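# Lower the held gear onto its shaft and mesh it

## Task

The left gripper starts out holding a gear a little above the top of a shaft. Slide the gear onto that shaft until it is fully seated at the bottom and sits perpendicular to the shaft, with its teeth engaged with the two neighbouring gears. The task fails if the gear is forced or jammed on with too much force.

## Robot and tools

Robot: two arms, left_arm (on the +y side of the scene) and right_arm (on the -y side). Each has six joints and a two-finger gripper. The fingers extend along the gripper's +z axis and open and close along its y axis. Only the left gripper matters for this job, since it already carries the gear. The right arm can stay where it is.

Frames: the scene frame has +z up, its origin at table-top height midway between the bases, and +x pointing out over the table. Reported end_effector_position (metres) and end_effector_quat_wxyz are given in each arm's own base frame, and the base frames are nearly level with the scene. The reported point sits between the finger pads, about 1 cm behind the tips. Readings can be off by a few centimetres. Motion offsets, however, use the axes of that arm's current Hand target, meaning the gripper's own frame, not the base or scene.

execute_actions(actions, cameras): actions is a list of actions. Each action is a table of 1 to 15 rows, and each row lasts 1/30 s. If there are fewer than 15 rows, the last one is held until all 15 steps have run. Each row has exactly 14 numbers in [-1, 1]: dx, dy, dz, rx, ry, rz, opening for left_arm, followed by the same seven for right_arm. The first six numbers of each arm are an offset, not a pose. They are measured from that arm's Hand target as it stood when the action began, along that target's axes. Every row counts from that same start, not from the row before. A full 1.0 equals 0.6 m of translation or 180 degrees of rotation, and rx, ry, rz form a single rotation vector. Repeating an offset in a new action moves the arm further. Sending six zeros re-commands the current Hand target. The opening number is absolute, not an offset: +1 is fully open (0.094 m) and -1 is closed. A 0 there is a real command, so to keep the gear held, always resend the left gripper's present closing command. An empty actions list returns the state and images.

move(target, speed, blend, opening_speed, grip_force, blocking, cameras): target is one 14-number row laid out as above, or a list of up to 15 such rows. Every row is an offset from the Hand targets at the start of the move, not from the previous row. Paths are straight lines and do not avoid obstacles. speed is in m/s, from 0.002 to 2.9, default 0.25. Rotation is capped at twice that number in rad/s. speed can be one value or one per target. blend, in metres, rounds the corners of a list. opening_speed (0.2 or more, on the -1 to +1 scale per second) ramps the fingers. grip_force is in newtons per pad, from 10 to 50 (full). It can be one value or one per arm, and it stays set. blocking=false returns early while the move keeps going. The result adds a "move:" line, for example done, off_target, moving, held or fault, plus any limits such as paced or held. done means within 10 mm and 2 degrees. It does not show contact.

wait(seconds 0 to 10) lets time pass while the arms hold their commands. stop brakes a running move. zoom_image(camera, region) enlarges part of the newest image from cam_left_wrist or cam_right_wrist. region is [x0, y0, x1, y1] in pixels, each image is 896x504, and a region can be at most 504 on each side. read_manual gives only licence text. finished_scene(scene) ends the scene for good. Call it with 1 once the gear is seated and stays put without the robot.

Results: each arm reports its Hand target (the last command after clipping; the next offsets count from it), end position and quaternion, joint positions and torques, and grip_measured (opening on the command scale). Joint velocities "within noise" means the arm is still. Tool commands shows the present commands. Action calls also list positions at some steps. Grippers often stop short of the target or sag under friction and load. Check the pose after each motion and send the missing distance as an offset. Orientation commands are clipped to 40 degrees from the measured pose per step.

Approach: first look with the cameras. Check that the gear's bore lines up with the shaft and that the gripper is square to it, and correct any tilt. Then lower slowly, in small steps along the shaft direction, at low speed. Rotate a little about the shaft if the teeth do not engage. Once the gear is down, open the left gripper well above grip_measured and back away gently.

Avoid: pushing hard or jamming the gear, fast contacts, dropping the gear from a height, and knocking anything off the table. Do not let the grippers, the wrist cameras or their cables hit each other, the fixtures (the bar under the bases, the plate behind it, the rail) or the table. An arm blocked by contact keeps pressing until you command it back past its position. Long holds or stretched poses heat the motors. A MOTOR HOT line warns of this, and at 90 °C the arm folds and stops working.

Each tool is called after "Request:" in YAML: its name, and indented under it one key for each argument.

## Session

Request:
execute_actions:
  actions: []

Scene clock: 0.00 s.
left_arm: end_effector_position=(+0.3048, -0.1707, +0.1192) grip_measured=-0.599 end_effector_quat_wxyz=(+0.049, +0.864, +0.499, +0.031) | right_arm: end_effector_position=(+0.3809, +0.0001, +0.4022) grip_measured=+1.000 end_effector_quat_wxyz=(+0.707, +0.000, +0.707, +0.000)
Joint positions: left_arm=[-0.512 1.755 1.485 -1.184 -0.003 1.582 0.019] | right_arm=[0 1.047 1.047 0 0 0 0.094]
Joint velocities: within noise
Joint torques (N m): no reading
Heat: left arm: 29 °C; right arm: 30 °C.
Hand target: left_arm +0.3048, -0.1713, +0.1260; +0.055, +0.865, +0.498, +0.034 | right_arm +0.3818, +0.0000, +0.4006; +0.704, +0.000, +0.710, +0.000
Tool commands: left_gripper/opening=-1.0 right_gripper/opening=+1.0

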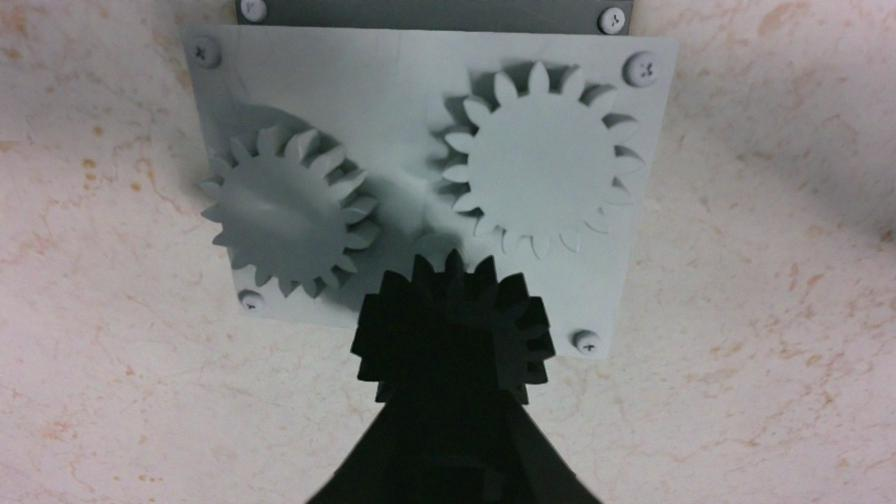

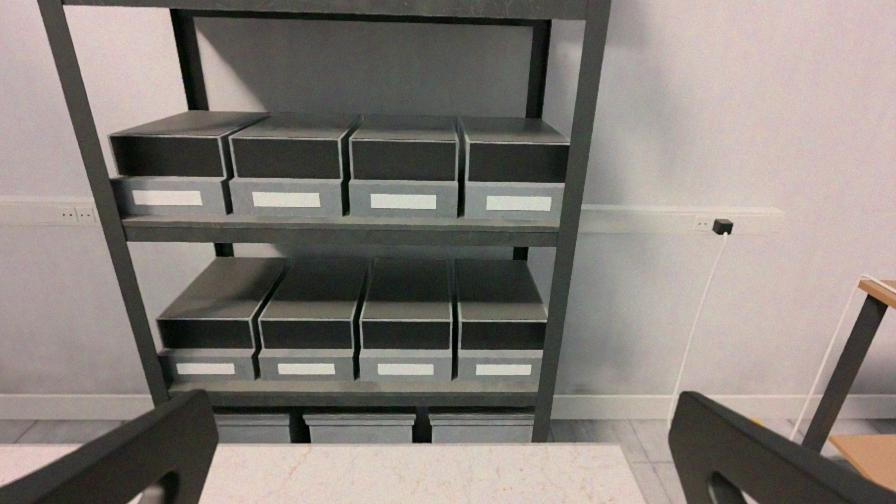

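Request:
zoom_image:
  camera: "cam_left_wrist"
  region: [280, 100, 640, 430]

Request:
zoom_image:
  camera: "cam_left_wrist"
  region: [180, 0, 684, 380]

Scaled by 1.400 from the camera's 896x504 image, which has a finer 1280x720 frame.

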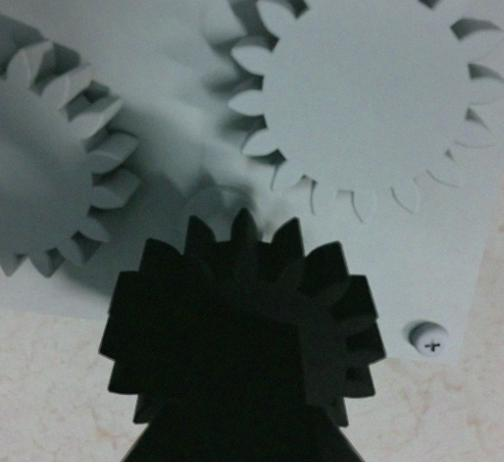

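Scaled by 1.000.

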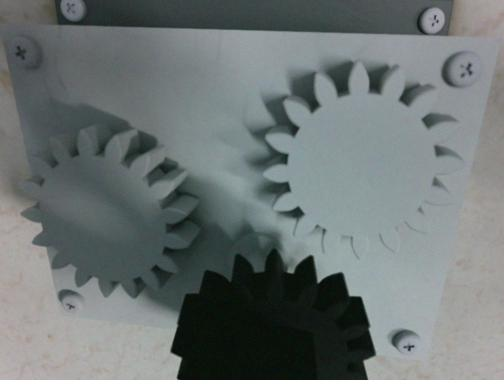

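Request:
move:
  target: [0.0004,0.0129,-0.0992,0,0,0,-1,0,0,0,0,0,0,1]
  cameras: ["cam_left_wrist"]
  speed: 0.15

Request:
zoom_image:
  camera: "cam_left_wrist"
  region: [300, 100, 620, 420]

Scene clock: 33.47 s.
left_arm: end_effector_position=(+0.3044, -0.1704, +0.1835) grip_measured=-0.599 end_effector_quat_wxyz=(+0.059, +0.864, +0.499, +0.037) | right_arm: end_effector_position=(+0.3809, +0.0001, +0.4022) grip_measured=+1.000 end_effector_quat_wxyz=(+0.707, +0.000, +0.707, +0.000)
Joint positions: left_arm=[-0.512 1.755 1.739 -1.415 -0.003 1.582 0.019] | right_arm=[0 1.047 1.047 0 0 0 0.094]
Joint torques (N m): left_arm=[-0.5 -6.13 8.09 0.24 0.1 -0.03] | right_arm=[-0.05 -2.62 8.92 1.8 -0.02 0.02]
Heat: left arm: 35 °C; right arm: 35 °C.
Hand target: left_arm +0.3047, -0.1712, +0.1860; +0.055, +0.865, +0.498, +0.034 | right_arm +0.3818, +0.0000, +0.4006; +0.704, +0.000, +0.710, +0.000
Off the commanded pose: left_arm 0.003 m, 1 deg | right_arm 0.002 m, 1 deg.
move: done
camera_calibration:
cam_left_wrist: T_world_to_cam=[[-0.865994, 0.476869, -0.1505, 0.373185], [0.381613, 0.82473, 0.417362, -0.0137874], [0.323149, 0.304001, -0.896191, 0.212988], [0, 0, 0, 1]] pos_world=[0.259611, -0.231338, 0.252797]
Images, in order (width x height): cam_left_wrist 896x504.

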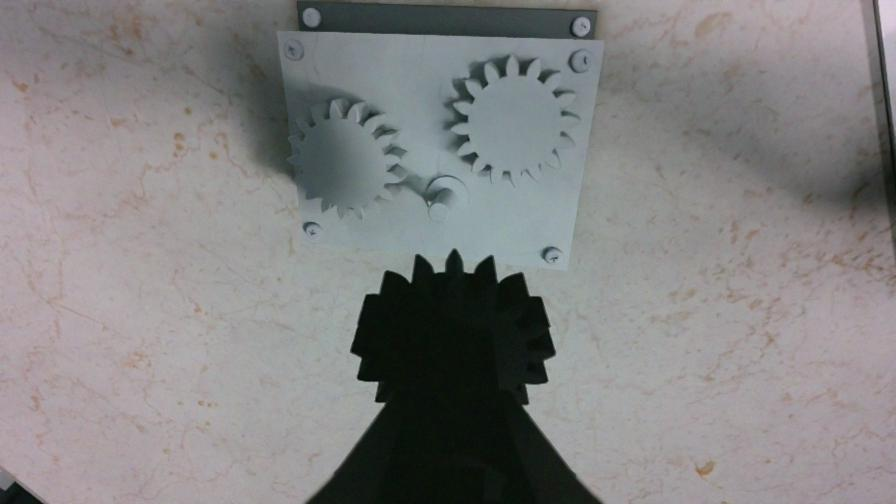

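Scaled by 1.575 from the camera's 896x504 image, which has a finer 1280x720 frame.

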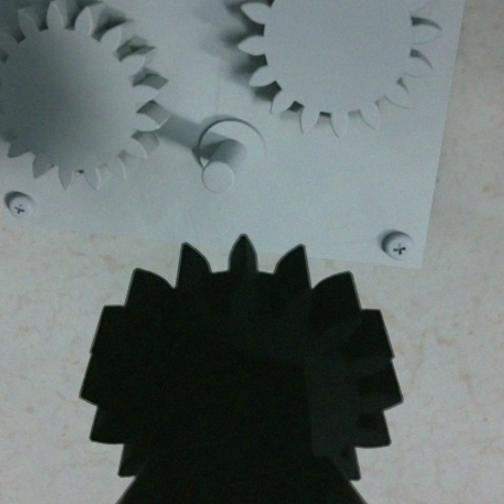

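Request:
move:
  target: [0,0,0,0,0,0,-1,0.4,0.383,-0.315,-0.278,0,0,1]
  cameras: ["cam_right_wrist"]
  speed: 0.25

Scene clock: 91.20 s.
left_arm: end_effector_position=(+0.3043, -0.1704, +0.1835) grip_measured=-0.599 end_effector_quat_wxyz=(+0.059, +0.864, +0.499, +0.037) | right_arm: end_effector_position=(+0.1904, +0.2316, +0.1617) grip_measured=+1.000 end_effector_quat_wxyz=(+0.633, -0.306, +0.645, +0.300)
Joint positions: left_arm=[-0.512 1.755 1.739 -1.415 -0.003 1.582 0.019] | right_arm=[0.88 0.848 -0.004 0.832 -0.005 0 0.094]
Joint torques (N m): left_arm=[-0.53 -6.16 8.05 0.22 0.11 -0.02] | right_arm=[0.42 0.16 6.83 2.17 0.12 0.11]
Heat: left arm: 34 °C; right arm: 40 °C.
Hand target: left_arm +0.3047, -0.1712, +0.1860; +0.055, +0.865, +0.498, +0.034 | right_arm +0.1907, +0.2299, +0.1623; +0.638, -0.297, +0.644, +0.301
Off the commanded pose: left_arm 0.003 m, 1 deg | right_arm 0.002 m, 1 deg.
joint sent to its limit (right arm) — joint 3 (elbow), lower limit, where the elbow is as bent as it goes. The joint targets still meet the commanded pose.
move: done
camera_calibration:
cam_right_wrist: T_world_to_cam=[[0.769006, -0.63907, 0.0148485, -0.00134557], [-0.272788, -0.349082, -0.896509, 0.314515], [0.578115, 0.68537, -0.442777, -0.107826], [0, 0, 0, 1]] pos_world=[0.149167, 0.182832, 0.234242]
Images, in order (width x height): cam_right_wrist 896x504.

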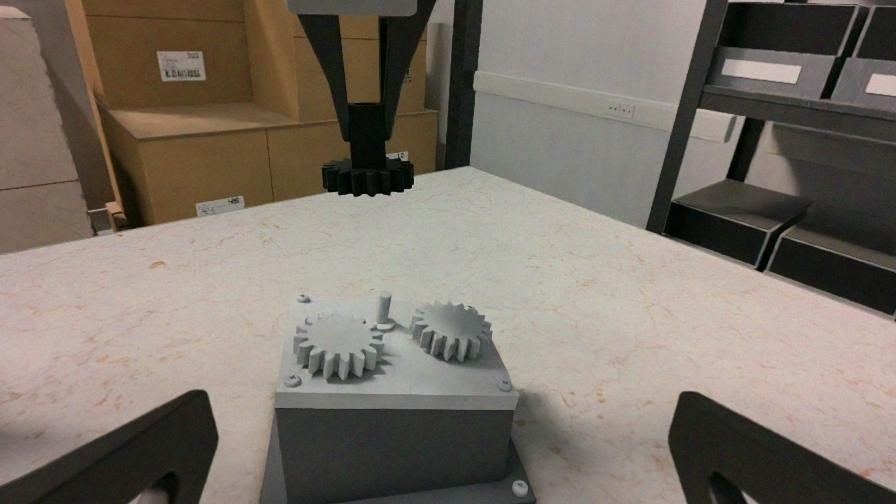

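Request:
zoom_image:
  camera: "cam_right_wrist"
  region: [260, 0, 540, 210]

Request:
zoom_image:
  camera: "cam_right_wrist"
  region: [260, 270, 540, 430]

Scaled by 1.800 from the camera's 896x504 image, which has a finer 1280x720 frame.

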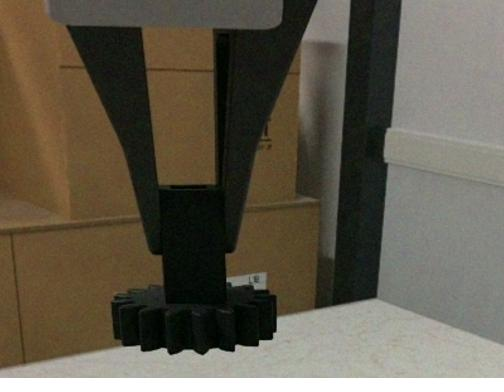

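Scaled by 1.800 from the camera's 896x504 image, which has a finer 1280x720 frame.

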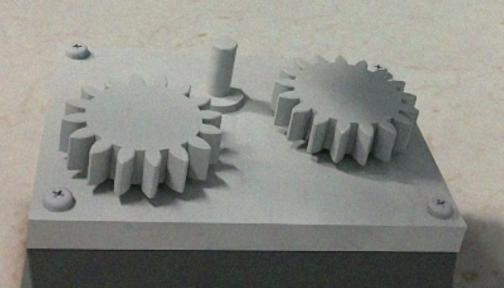

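Request:
move:
  target: [-0.0135,0.0256,0.0033,0.0485,0.0042,0,-1,0,0,0,0,0,0,1]
  cameras: ["all"]
  speed: 0.1

Request:
zoom_image:
  camera: "cam_right_wrist"
  region: [260, 0, 540, 210]

Request:
zoom_image:
  camera: "cam_right_wrist"
  region: [340, 270, 460, 360]

Request:
zoom_image:
  camera: "cam_left_wrist"
  region: [330, 130, 570, 420]

Scene clock: 118.27 s.
left_arm: end_effector_position=(+0.3214, -0.1891, +0.1834) grip_measured=-0.599 end_effector_quat_wxyz=(+0.042, +0.865, +0.499, +0.028) | right_arm: end_effector_position=(+0.1905, +0.2316, +0.1620) grip_measured=+1.000 end_effector_quat_wxyz=(+0.633, -0.305, +0.645, +0.300)
Joint positions: left_arm=[-0.535 1.897 1.924 -1.497 -0.007 1.562 0.019] | right_arm=[0.88 0.848 -0.004 0.833 -0.004 0 0.094]
Joint torques (N m): left_arm=[-0.98 -7.36 8.25 -0.16 -0.04 -0.07] | right_arm=[0.42 0.2 6.83 2.18 0.12 0.11]
Heat: left arm: 35 °C; right arm: 41 °C.
Hand target: left_arm +0.3142, -0.1860, +0.1860; -0.014, +0.866, +0.500, +0.001 | right_arm +0.1907, +0.2299, +0.1623; +0.638, -0.297, +0.644, +0.300
Off the commanded pose: left_arm 0.008 m, 7 deg | right_arm 0.002 m, 1 deg.
joint sent to its limit (left arm) — joint 4 (wrist pitch), lower limit. The joint targets are off in orientation, not in position.
joint sent to its limit (right arm) — joint 3 (elbow), lower limit, where the elbow is as bent as it goes. The joint targets still meet the commanded pose.
move: off_target (left_arm)
camera_calibration:
cam_left_wrist: T_world_to_cam=[[-0.869165, 0.48165, -0.112095, 0.39174], [0.397157, 0.814926, 0.422091, -0.0125951], [0.294649, 0.322348, -0.899596, 0.226303], [0, 0, 0, 1]] pos_world=[0.278808, -0.251366, 0.25281]
cam_right_wrist: T_world_to_cam=[[0.768713, -0.639421, 0.0148532, -0.00130564], [-0.272307, -0.348204, -0.896996, 0.314541], [0.578731, 0.685488, -0.441788, -0.108014], [0, 0, 0, 1]] pos_world=[0.149167, 0.182732, 0.234442]

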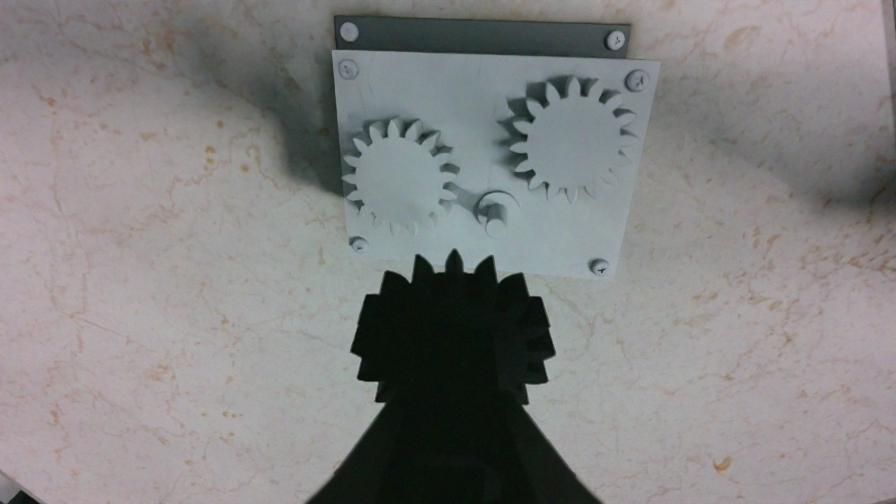

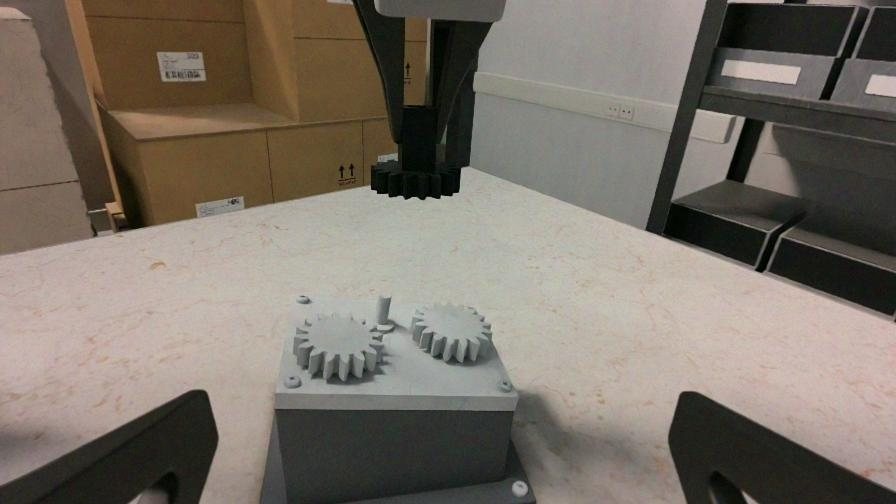

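Scaled by 1.800 from the camera's 896x504 image, which has a finer 1280x720 frame.

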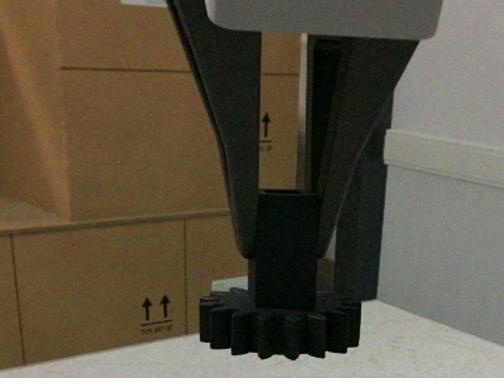

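Scaled by 4.200 from the camera's 896x504 image, which has a finer 1280x720 frame.

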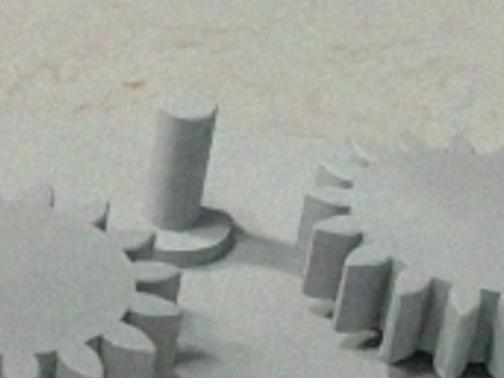

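Scaled by 1.738 from the camera's 896x504 image, which has a finer 1280x720 frame.

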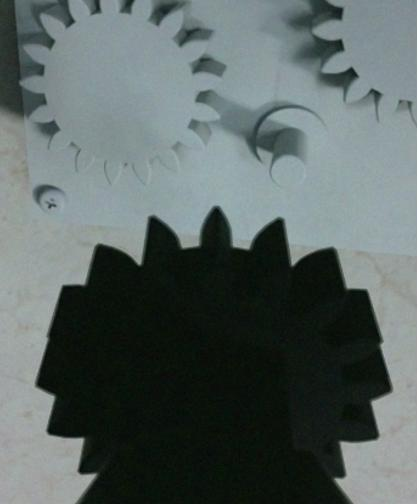

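Request:
move:
  target: [-0.0073,0.001,0.063,0,0,0,-1,0,0,0,0,0,0,1]
  cameras: ["all"]
  speed: 0.1

Request:
zoom_image:
  camera: "cam_right_wrist"
  region: [310, 50, 510, 350]

Request:
zoom_image:
  camera: "cam_left_wrist"
  region: [330, 130, 570, 420]

Scene clock: 128.63 s.
left_arm: end_effector_position=(+0.3166, -0.1902, +0.1535) grip_measured=-0.599 end_effector_quat_wxyz=(+0.001, +0.866, +0.500, +0.006) | right_arm: end_effector_position=(+0.1905, +0.2316, +0.1620) grip_measured=+1.000 end_effector_quat_wxyz=(+0.633, -0.305, +0.645, +0.300)
Joint positions: left_arm=[-0.545 1.955 1.888 -1.496 -0.009 1.55 0.019] | right_arm=[0.88 0.848 -0.004 0.833 -0.004 0 0.094]
Joint torques (N m): left_arm=[-1.07 -8.42 4.89 0.14 -0.01 -0.11] | right_arm=[0.4 0.2 6.83 2.18 0.12 0.11]
Heat: left arm: 36 °C; right arm: 42 °C.
Hand target: left_arm +0.3120, -0.1891, +0.1481; -0.014, +0.866, +0.500, +0.001 | right_arm +0.1907, +0.2299, +0.1623; +0.638, -0.297, +0.644, +0.300
Off the commanded pose: left_arm 0.007 m, 2 deg | right_arm 0.002 m, 1 deg.
joint sent to its limit (right arm) — joint 3 (elbow), lower limit, where the elbow is as bent as it goes. The joint targets still meet the commanded pose.
move: done
camera_calibration:
cam_left_wrist: T_world_to_cam=[[-0.875356, 0.483103, -0.0190597, 0.372619], [0.429512, 0.795143, 0.428098, -0.0121134], [0.22197, 0.366552, -0.903531, 0.233222], [0, 0, 0, 1]] pos_world=[0.279608, -0.255869, 0.223011]
cam_right_wrist: T_world_to_cam=[[0.768713, -0.639421, 0.0148532, -0.00130564], [-0.272307, -0.348204, -0.896996, 0.314541], [0.578731, 0.685488, -0.441788, -0.108014], [0, 0, 0, 1]] pos_world=[0.149167, 0.182732, 0.234442]

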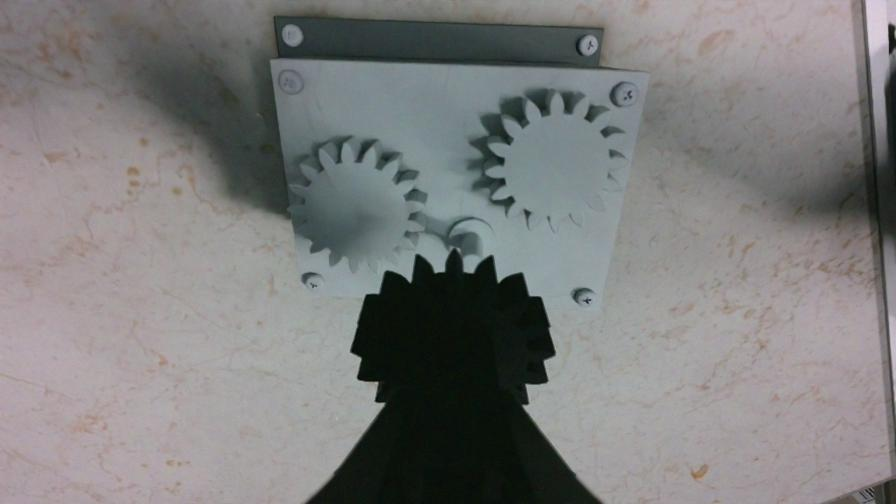

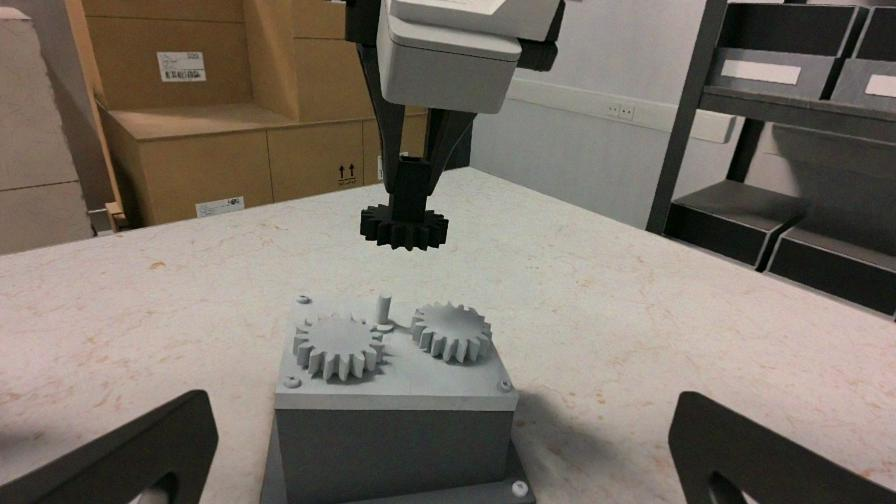

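Scaled by 1.680 from the camera's 896x504 image, which has a finer 1280x720 frame.

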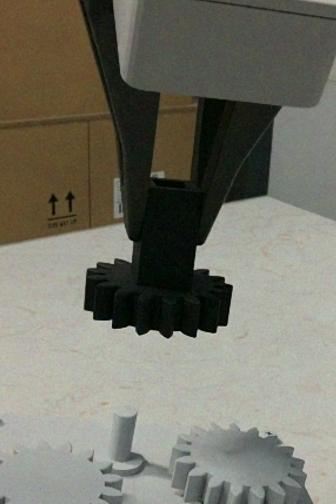

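Scaled by 1.738 from the camera's 896x504 image, which has a finer 1280x720 frame.

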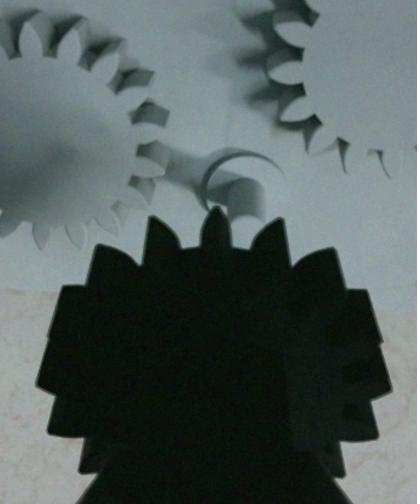

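Request:
move:
  target: [-0.0033,-0.0058,0.03,0.0034,0.0014,0,-1,0,0,0,0,0,0,1]
  cameras: ["all"]
  speed: 0.06

Request:
zoom_image:
  camera: "cam_right_wrist"
  region: [310, 100, 510, 350]

Request:
zoom_image:
  camera: "cam_left_wrist"
  region: [330, 130, 570, 420]

Scene clock: 172.43 s.
left_arm: end_effector_position=(+0.3109, -0.1891, +0.1311) grip_measured=-0.599 end_effector_quat_wxyz=(-0.014, +0.866, +0.500, -0.001) | right_arm: end_effector_position=(+0.1905, +0.2316, +0.1620) grip_measured=+1.000 end_effector_quat_wxyz=(+0.633, -0.305, +0.645, +0.300)
Joint positions: left_arm=[-0.552 1.955 1.797 -1.439 -0.011 1.542 0.019] | right_arm=[0.88 0.848 -0.004 0.833 -0.004 0 0.094]
Joint torques (N m): left_arm=[-1.11 -9.69 4.68 0.18 -0.02 -0.09] | right_arm=[0.4 0.2 6.83 2.18 0.12 0.11]
Heat: left arm: 37 °C; right arm: 44 °C.
Hand target: left_arm +0.3077, -0.1886, +0.1301; -0.020, +0.866, +0.500, +0.000 | right_arm +0.1907, +0.2299, +0.1623; +0.638, -0.297, +0.644, +0.300
Off the commanded pose: left_arm 0.003 m, 1 deg | right_arm 0.002 m, 1 deg.
joint sent to its limit (right arm) — joint 3 (elbow), lower limit, where the elbow is as bent as it goes. The joint targets still meet the commanded pose.
move: done
camera_calibration:
cam_left_wrist: T_world_to_cam=[[-0.875748, 0.482557, 0.0143129, 0.362361], [0.440743, 0.787063, 0.431599, -0.00640022], [0.197006, 0.38428, -0.901952, 0.224754], [0, 0, 0, 1]] pos_world=[0.27588, -0.256191, 0.200293]
cam_right_wrist: T_world_to_cam=[[0.768713, -0.639421, 0.0148532, -0.00130564], [-0.272307, -0.348204, -0.896996, 0.314541], [0.578731, 0.685488, -0.441788, -0.108014], [0, 0, 0, 1]] pos_world=[0.149167, 0.182732, 0.234442]

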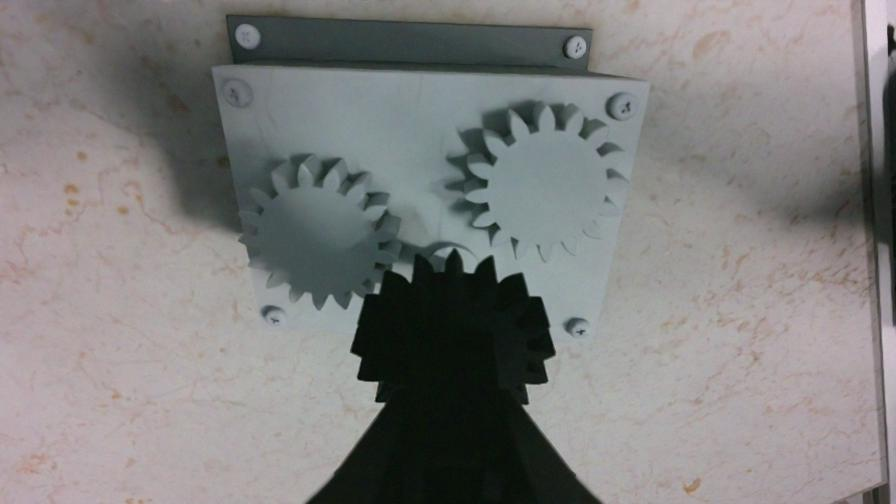

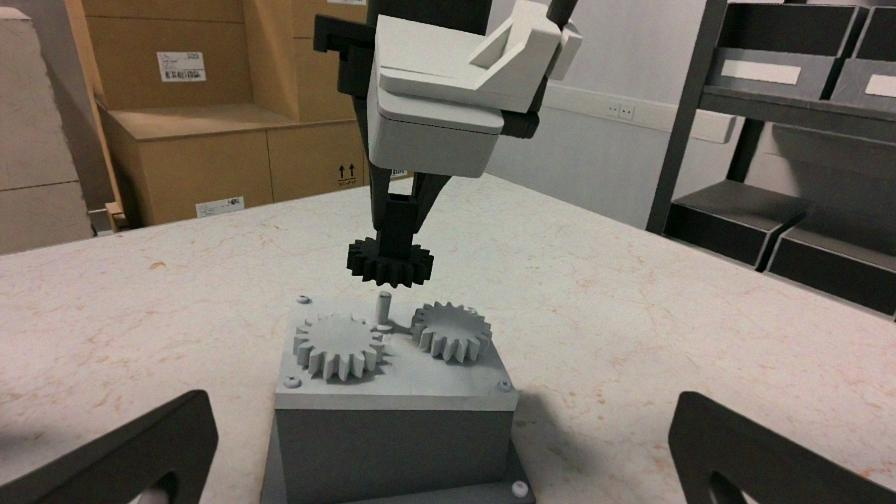

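Scaled by 2.016 from the camera's 896x504 image, which has a finer 1280x720 frame.

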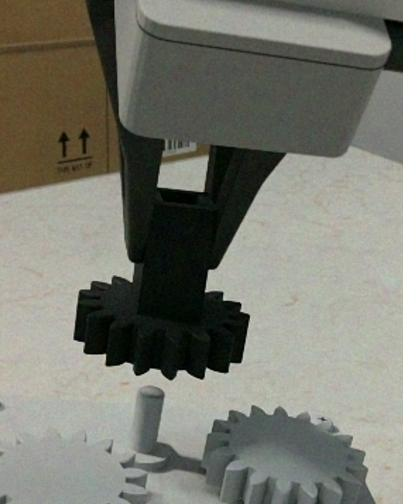

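Scaled by 1.738 from the camera's 896x504 image, which has a finer 1280x720 frame.

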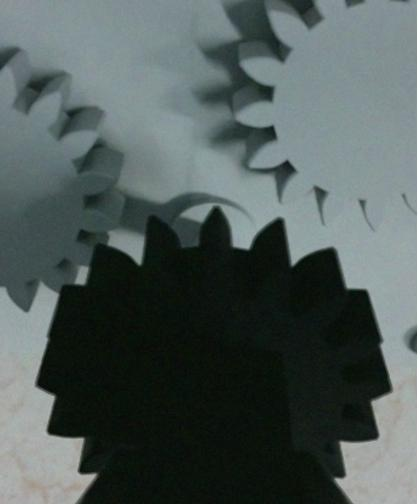

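Request:
move:
  target: [0.0005,-0.0028,0.0133,-0.0022,0.0013,0,-1,0,0,0,0,0,0,1]
  cameras: ["all"]
  speed: 0.04

Request:
zoom_image:
  camera: "cam_right_wrist"
  region: [310, 160, 470, 360]

Request:
zoom_image:
  camera: "cam_left_wrist"
  region: [330, 130, 570, 420]

Scene clock: 241.43 s.
left_arm: end_effector_position=(+0.3100, -0.1876, +0.1174) grip_measured=-0.599 end_effector_quat_wxyz=(-0.019, +0.866, +0.500, -0.002) | right_arm: end_effector_position=(+0.1905, +0.2316, +0.1621) grip_measured=+1.000 end_effector_quat_wxyz=(+0.633, -0.305, +0.645, +0.300)
Joint positions: left_arm=[-0.552 1.955 1.743 -1.394 -0.015 1.541 0.019] | right_arm=[0.88 0.848 -0.004 0.833 -0.004 0 0.094]
Joint torques (N m): left_arm=[-1.2 -11.4 4.59 0.14 -0.01 -0.1] | right_arm=[0.42 0.2 6.83 2.18 0.12 0.11]
Heat: left arm: 42 °C; right arm: 47 °C.
Hand target: left_arm +0.3063, -0.1872, +0.1222; -0.018, +0.866, +0.500, +0.004 | right_arm +0.1907, +0.2299, +0.1624; +0.638, -0.297, +0.644, +0.301
Off the commanded pose: left_arm 0.006 m, 1 deg | right_arm 0.002 m, 1 deg.
joint sent to its limit (right arm) — joint 3 (elbow), lower limit, where the elbow is as bent as it goes. The joint targets still meet the commanded pose.
move: done
camera_calibration:
cam_left_wrist: T_world_to_cam=[[-0.876133, 0.481488, 0.0236701, 0.359794], [0.44244, 0.783645, 0.436059, -0.00301724], [0.191408, 0.392518, -0.899607, 0.214958], [0, 0, 0, 1]] pos_world=[0.275418, -0.255247, 0.186177]
cam_right_wrist: T_world_to_cam=[[0.768745, -0.639382, 0.014854, -0.00131925], [-0.272026, -0.347907, -0.897197, 0.314582], [0.57882, 0.685676, -0.44138, -0.108113], [0, 0, 0, 1]] pos_world=[0.149167, 0.182732, 0.234542]

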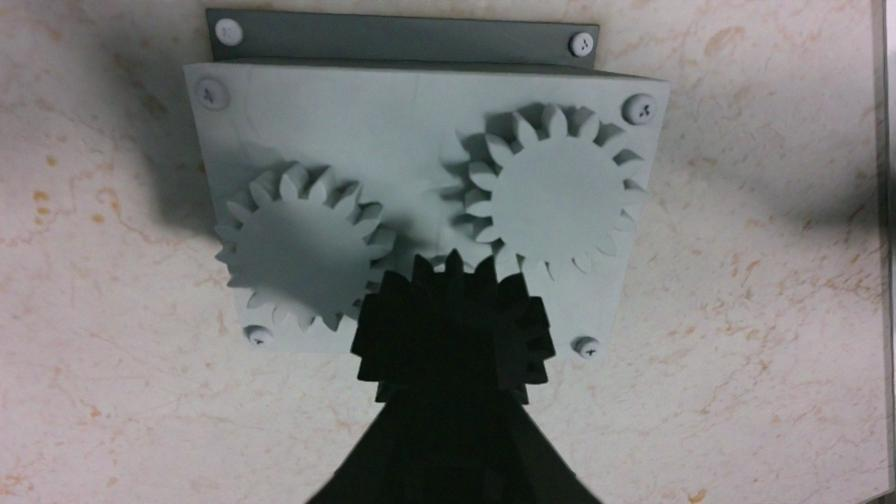

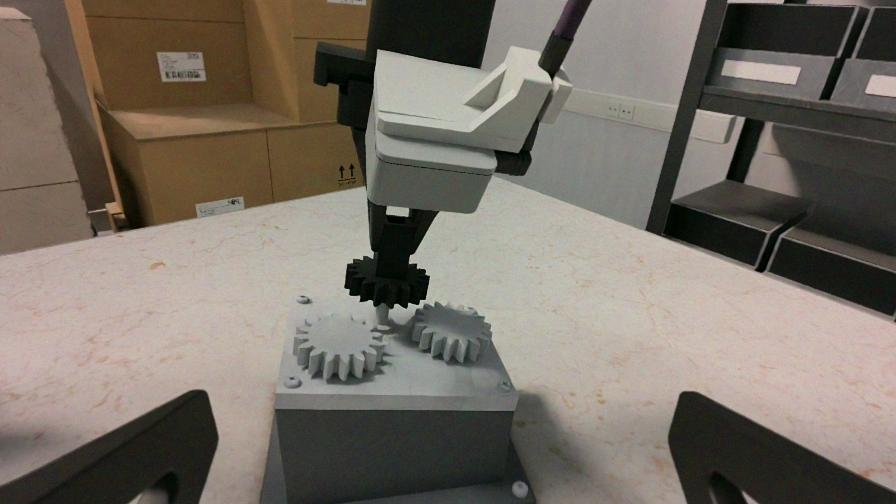

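Scaled by 2.520 from the camera's 896x504 image, which has a finer 1280x720 frame.

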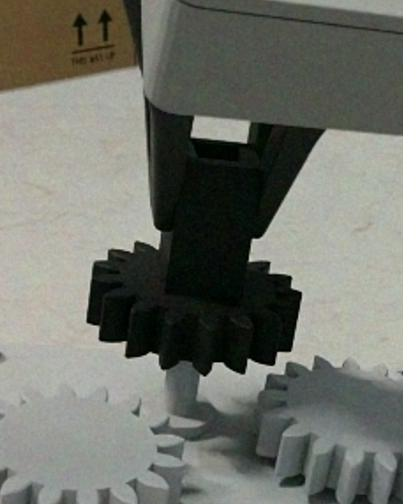

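Scaled by 1.738 from the camera's 896x504 image, which has a finer 1280x720 frame.

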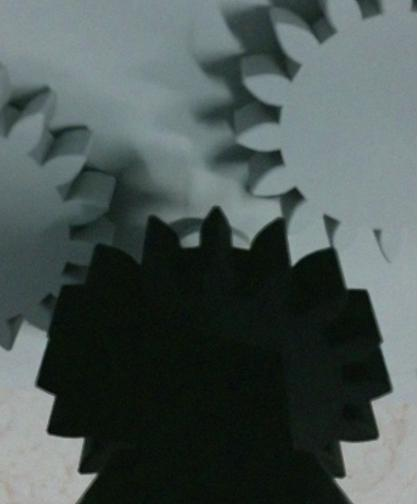

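Request:
move:
  target: [-0.002,-0.0022,-0.0022,-0.0043,0,0,-1,0,0,0,0,0,0,1]
  cameras: ["all"]
  speed: 0.04

Request:
zoom_image:
  camera: "cam_right_wrist"
  region: [310, 160, 470, 360]

Request:
zoom_image:
  camera: "cam_left_wrist"
  region: [380, 210, 520, 350]

Scene clock: 259.07 s.
left_arm: end_effector_position=(+0.3080, -0.1882, +0.1130) grip_measured=-0.599 end_effector_quat_wxyz=(-0.022, +0.866, +0.500, -0.003) | right_arm: end_effector_position=(+0.1905, +0.2316, +0.1621) grip_measured=+1.000 end_effector_quat_wxyz=(+0.633, -0.305, +0.645, +0.300)
Joint positions: left_arm=[-0.556 1.955 1.725 -1.382 -0.016 1.538 0.019] | right_arm=[0.88 0.848 -0.004 0.833 -0.004 0 0.094]
Joint torques (N m): left_arm=[-1.1 -13.24 4.48 0.15 -0.02 -0.11] | right_arm=[0.42 0.2 6.84 2.18 0.12 0.11]
Heat: left arm: 44 °C; right arm: 48 °C.
Hand target: left_arm +0.3046, -0.1877, +0.1235; -0.012, +0.866, +0.500, +0.007 | right_arm +0.1907, +0.2299, +0.1624; +0.638, -0.297, +0.644, +0.301
Off the commanded pose: left_arm 0.011 m, 2 deg | right_arm 0.002 m, 1 deg.
joint sent to its limit (right arm) — joint 3 (elbow), lower limit, where the elbow is as bent as it goes. The joint targets still meet the commanded pose.
move: off_target (left_arm)
camera_calibration:
cam_left_wrist: T_world_to_cam=[[-0.875262, 0.482763, 0.0292608, 0.35786], [0.445618, 0.781443, 0.436774, -0.00110943], [0.187993, 0.395331, -0.899095, 0.213168], [0, 0, 0, 1]] pos_world=[0.273642, -0.256167, 0.181672]
cam_right_wrist: T_world_to_cam=[[0.768745, -0.639382, 0.014854, -0.00131925], [-0.272026, -0.347907, -0.897197, 0.314582], [0.57882, 0.685676, -0.44138, -0.108113], [0, 0, 0, 1]] pos_world=[0.149167, 0.182732, 0.234542]

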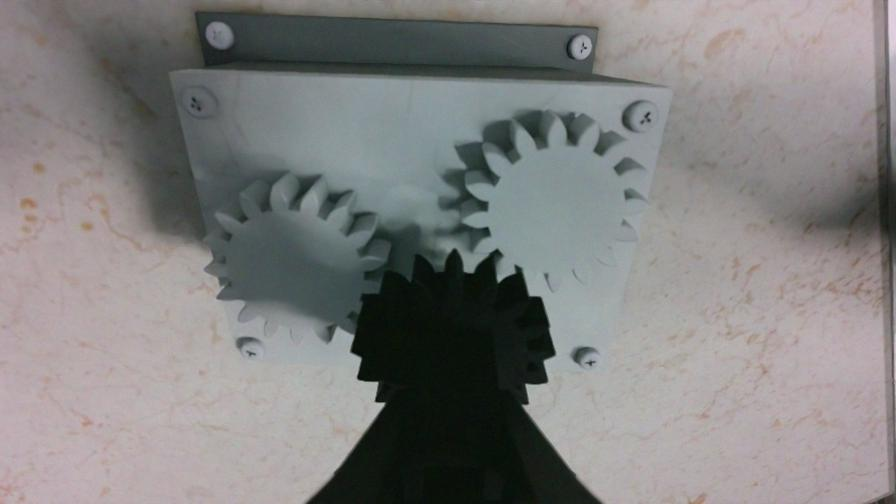

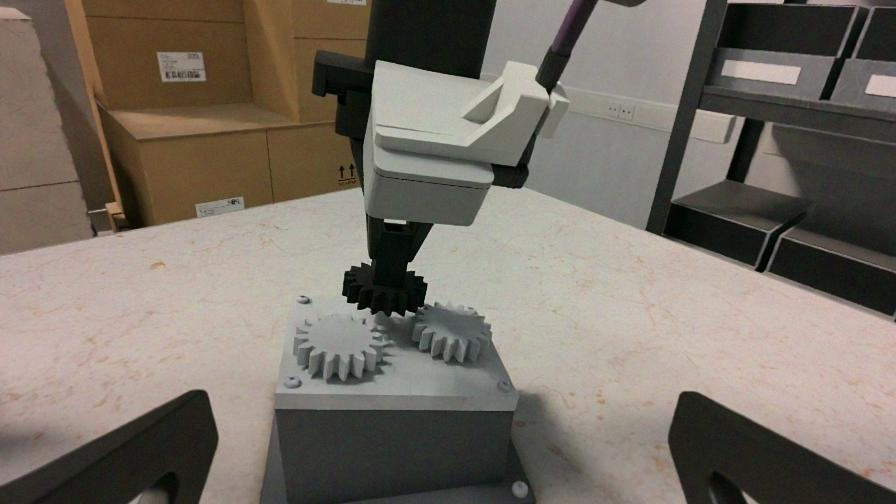

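Scaled by 2.520 from the camera's 896x504 image, which has a finer 1280x720 frame.

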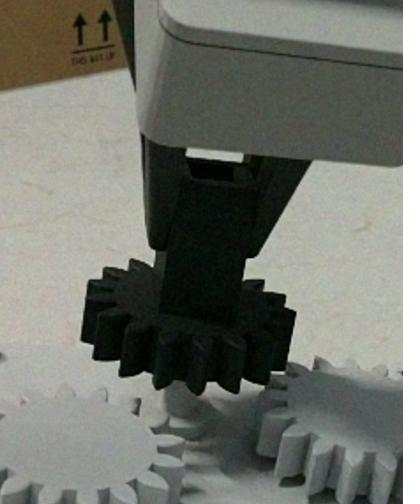

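Scaled by 3.600 from the camera's 896x504 image, which has a finer 1280x720 frame.

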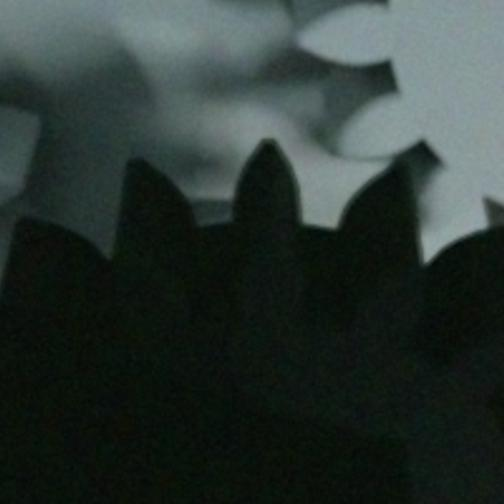

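Request:
move:
  target: [0,0,-0.0133,0,0,0,-1,0,0,0,0,0,0,1]
  speed: 0.04

Scene clock: 272.07 s.
left_arm: end_effector_position=(+0.3066, -0.1873, +0.1130) grip_measured=-0.599 end_effector_quat_wxyz=(-0.025, +0.866, +0.500, -0.004) | right_arm: end_effector_position=(+0.1905, +0.2316, +0.1621) grip_measured=+1.000 end_effector_quat_wxyz=(+0.633, -0.305, +0.645, +0.300)
Joint positions: left_arm=[-0.556 1.955 1.725 -1.389 -0.016 1.538 0.019] | right_arm=[0.88 0.848 -0.004 0.833 -0.004 0 0.094]
Joint torques (N m): left_arm=[-1.16 -13.2 7.08 -0.05 0 -0.1] | right_arm=[0.42 0.2 6.83 2.17 0.12 0.11]
Heat: left arm: 47 °C; right arm: 48 °C.
Hand target: left_arm +0.3046, -0.1879, +0.1315; -0.012, +0.866, +0.500, +0.007 | right_arm +0.1907, +0.2299, +0.1624; +0.638, -0.297, +0.644, +0.301
Off the commanded pose: left_arm 0.019 m, 2 deg | right_arm 0.002 m, 1 deg.
joint sent to its limit (right arm) — joint 3 (elbow), lower limit, where the elbow is as bent as it goes. The joint targets still meet the commanded pose.
move: off_target (left_arm)

Request:
move:
  target: [0,0,-0.0133,0,0,0,-1,0,0,0,0,0,0,1]
  speed: 0.04

Scene clock: 275.27 s.
left_arm: end_effector_position=(+0.3044, -0.1860, +0.1187) grip_measured=-0.599 end_effector_quat_wxyz=(-0.029, +0.865, +0.500, -0.007) | right_arm: end_effector_position=(+0.1905, +0.2316, +0.1621) grip_measured=+1.000 end_effector_quat_wxyz=(+0.633, -0.305, +0.645, +0.300)
Joint positions: left_arm=[-0.556 1.955 1.747 -1.421 -0.016 1.537 0.019] | right_arm=[0.88 0.848 -0.004 0.833 -0.004 0 0.094]
Joint torques (N m): left_arm=[-1.26 -12.97 8.16 -0.08 0.01 -0.09] | right_arm=[0.42 0.18 6.83 2.18 0.12 0.11]
Heat: left arm: 48 °C; right arm: 48 °C.
Hand target: left_arm +0.3045, -0.1881, +0.1395; -0.012, +0.866, +0.500, +0.007 | right_arm +0.1907, +0.2299, +0.1624; +0.638, -0.297, +0.644, +0.301
Off the commanded pose: left_arm 0.021 m, 3 deg | right_arm 0.002 m, 1 deg.
joint sent to its limit (right arm) — joint 3 (elbow), lower limit, where the elbow is as bent as it goes. The joint targets still meet the commanded pose.
move: off_target (left_arm)

Request:
move:
  target: [0,-0.025,0,0,0,0,-1,0,0,0,0,0,0,1]
  speed: 0.05

Scene clock: 280.67 s.
left_arm: end_effector_position=(+0.2964, -0.1823, +0.1288) grip_measured=-0.599 end_effector_quat_wxyz=(-0.020, +0.866, +0.500, -0.002) | right_arm: end_effector_position=(+0.1905, +0.2316, +0.1621) grip_measured=+1.000 end_effector_quat_wxyz=(+0.633, -0.305, +0.645, +0.300)
Joint positions: left_arm=[-0.559 1.9 1.712 -1.421 -0.016 1.535 0.019] | right_arm=[0.88 0.848 -0.004 0.833 -0.004 0 0.094]
Joint torques (N m): left_arm=[-1.07 -12.89 4.51 0.1 -0.01 -0.07] | right_arm=[0.4 0.18 6.83 2.18 0.12 0.11]
Heat: left arm: 48 °C; right arm: 48 °C.
Hand target: left_arm +0.2916, -0.1806, +0.1398; -0.012, +0.866, +0.500, +0.007 | right_arm +0.1907, +0.2299, +0.1624; +0.638, -0.297, +0.644, +0.301
Off the commanded pose: left_arm 0.012 m, 1 deg | right_arm 0.002 m, 1 deg.
joint sent to its limit (right arm) — joint 3 (elbow), lower limit, where the elbow is as bent as it goes. The joint targets still meet the commanded pose.
move: off_target (left_arm)

Request:
move:
  target: [0.0012,0.0184,0.0117,-0.0071,0,0,-1,0,0,0,0,0,0,1]
  speed: 0.05

Scene clock: 288.63 s.
left_arm: end_effector_position=(+0.3045, -0.1872, +0.1286) grip_measured=-0.599 end_effector_quat_wxyz=(-0.004, +0.866, +0.500, +0.008) | right_arm: end_effector_position=(+0.1905, +0.2316, +0.1621) grip_measured=+1.000 end_effector_quat_wxyz=(+0.633, -0.305, +0.645, +0.300)
Joint positions: left_arm=[-0.559 1.9 1.712 -1.382 -0.017 1.535 0.019] | right_arm=[0.88 0.848 -0.004 0.833 -0.004 0 0.094]
Joint torques (N m): left_arm=[-0.8 -10.95 4.51 0.22 -0.02 -0.06] | right_arm=[0.4 0.18 6.83 2.18 0.12 0.11]
Heat: left arm: 50 °C; right arm: 49 °C.
Hand target: left_arm +0.3015, -0.1853, +0.1326; -0.002, +0.866, +0.500, +0.013 | right_arm +0.1907, +0.2299, +0.1624; +0.638, -0.297, +0.644, +0.301
Off the commanded pose: left_arm 0.005 m, 1 deg | right_arm 0.002 m, 1 deg.
joint sent to its limit (right arm) — joint 3 (elbow), lower limit, where the elbow is as bent as it goes. The joint targets still meet the commanded pose.
move: done

Request:
move:
  target: [0.001,0.0015,0.009,0.0028,0,0,-1,0,0,0,0,0,0,1]
  speed: 0.04
  cameras: ["all"]

Request:
zoom_image:
  camera: "cam_right_wrist"
  region: [310, 160, 470, 360]

Request:
zoom_image:
  camera: "cam_left_wrist"
  region: [330, 200, 570, 420]

Scene clock: 294.00 s.
left_arm: end_effector_position=(+0.3047, -0.1872, +0.1266) grip_measured=-0.599 end_effector_quat_wxyz=(-0.003, +0.866, +0.500, +0.008) | right_arm: end_effector_position=(+0.1905, +0.2316, +0.1621) grip_measured=+1.000 end_effector_quat_wxyz=(+0.633, -0.305, +0.645, +0.300)
Joint positions: left_arm=[-0.559 1.9 1.704 -1.374 -0.017 1.535 0.019] | right_arm=[0.88 0.848 -0.004 0.833 -0.004 0 0.094]
Joint torques (N m): left_arm=[-0.53 -9.84 4.68 0.21 -0.01 -0.04] | right_arm=[0.4 0.2 6.83 2.18 0.12 0.11]
Heat: left arm: 50 °C; right arm: 49 °C.
Hand target: left_arm +0.3027, -0.1851, +0.1272; -0.006, +0.866, +0.500, +0.011 | right_arm +0.1907, +0.2299, +0.1624; +0.638, -0.297, +0.644, +0.301
Off the commanded pose: left_arm 0.003 m, 0 deg | right_arm 0.002 m, 1 deg.
joint sent to its limit (right arm) — joint 3 (elbow), lower limit, where the elbow is as bent as it goes. The joint targets still meet the commanded pose.
move: done
camera_calibration:
cam_left_wrist: T_world_to_cam=[[-0.875561, 0.482919, -0.0134816, 0.359607], [0.429504, 0.790886, 0.435919, 0.000350112], [0.221176, 0.375884, -0.899885, 0.212021], [0, 0, 0, 1]] pos_world=[0.267814, -0.253633, 0.19549]
cam_right_wrist: T_world_to_cam=[[0.768745, -0.639382, 0.014854, -0.00131925], [-0.272026, -0.347907, -0.897197, 0.314582], [0.57882, 0.685676, -0.44138, -0.108113], [0, 0, 0, 1]] pos_world=[0.149167, 0.182732, 0.234542]

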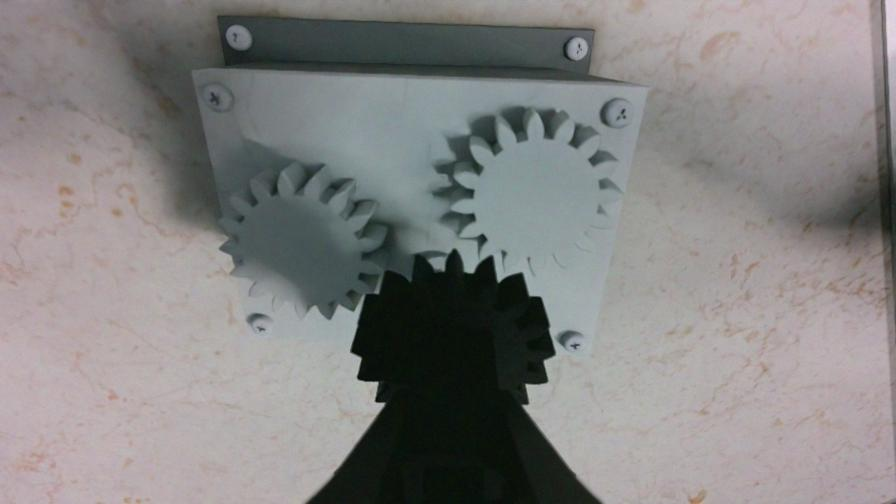

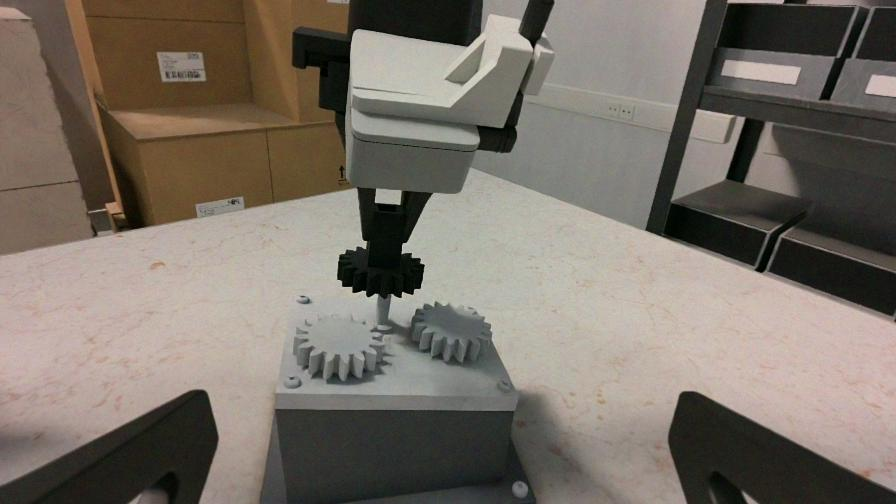

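Scaled by 2.520 from the camera's 896x504 image, which has a finer 1280x720 frame.

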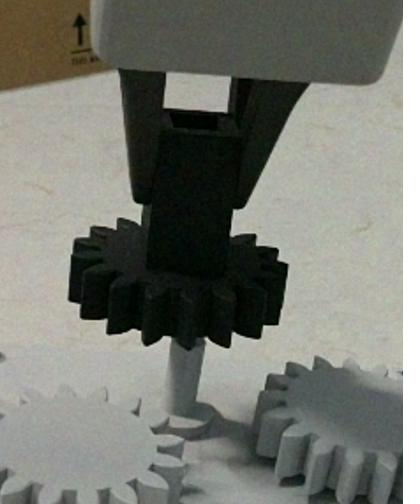

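Scaled by 2.100 from the camera's 896x504 image, which has a finer 1280x720 frame.

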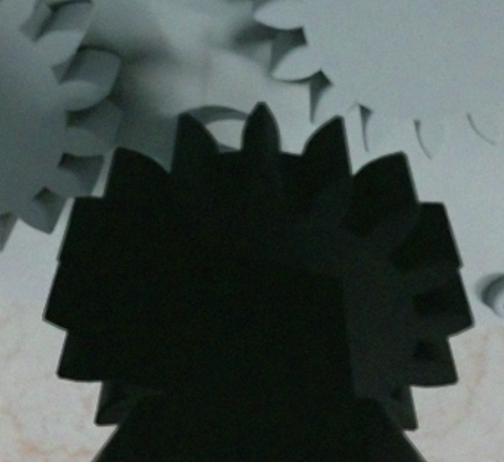

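Request:
move:
  target: [-0.0014,0.0032,0.0083,0.006,0,0,-1,0,0,0,0,0,0,1]
  speed: 0.03

Scene clock: 310.80 s.
left_arm: end_effector_position=(+0.3049, -0.1873, +0.1266) grip_measured=-0.599 end_effector_quat_wxyz=(-0.003, +0.866, +0.500, +0.008) | right_arm: end_effector_position=(+0.1905, +0.2316, +0.1621) grip_measured=+1.000 end_effector_quat_wxyz=(+0.633, -0.305, +0.645, +0.300)
Joint positions: left_arm=[-0.559 1.9 1.704 -1.373 -0.017 1.535 0.019] | right_arm=[0.88 0.848 -0.004 0.833 -0.004 0 0.094]
Joint torques (N m): left_arm=[-0.7 -7.3 5.83 0.13 0 -0.05] | right_arm=[0.4 0.2 6.83 2.18 0.12 0.11]
Heat: left arm: 48 °C; right arm: 49 °C.
Hand target: left_arm +0.3040, -0.1867, +0.1222; -0.014, +0.866, +0.500, +0.006 | right_arm +0.1907, +0.2299, +0.1624; +0.638, -0.297, +0.644, +0.301
Off the commanded pose: left_arm 0.005 m, 1 deg | right_arm 0.002 m, 1 deg.
joint sent to its limit (right arm) — joint 3 (elbow), lower limit, where the elbow is as bent as it goes. The joint targets still meet the commanded pose.
move: done

Request:
move:
  target: [-0.001,0.002,0.006,0.002,0,0,-1,0,0,0,0,0,0,1]
  speed: 0.03

Scene clock: 314.50 s.
left_arm: end_effector_position=(+0.3050, -0.1874, +0.1222) grip_measured=-0.599 end_effector_quat_wxyz=(-0.009, +0.866, +0.500, +0.005) | right_arm: end_effector_position=(+0.1905, +0.2316, +0.1621) grip_measured=+1.000 end_effector_quat_wxyz=(+0.633, -0.305, +0.645, +0.300)
Joint positions: left_arm=[-0.559 1.913 1.704 -1.373 -0.017 1.535 0.019] | right_arm=[0.88 0.848 -0.004 0.833 -0.004 0 0.094]
Joint torques (N m): left_arm=[-0.8 -7.57 5.86 0.18 0.01 -0.05] | right_arm=[0.4 0.2 6.83 2.17 0.12 0.11]
Heat: left arm: 47 °C; right arm: 49 °C.
Hand target: left_arm +0.3047, -0.1877, +0.1185; -0.017, +0.866, +0.500, +0.005 | right_arm +0.1907, +0.2299, +0.1624; +0.638, -0.297, +0.644, +0.301
Off the commanded pose: left_arm 0.004 m, 1 deg | right_arm 0.002 m, 1 deg.
joint sent to its limit (right arm) — joint 3 (elbow), lower limit, where the elbow is as bent as it goes. The joint targets still meet the commanded pose.
move: done


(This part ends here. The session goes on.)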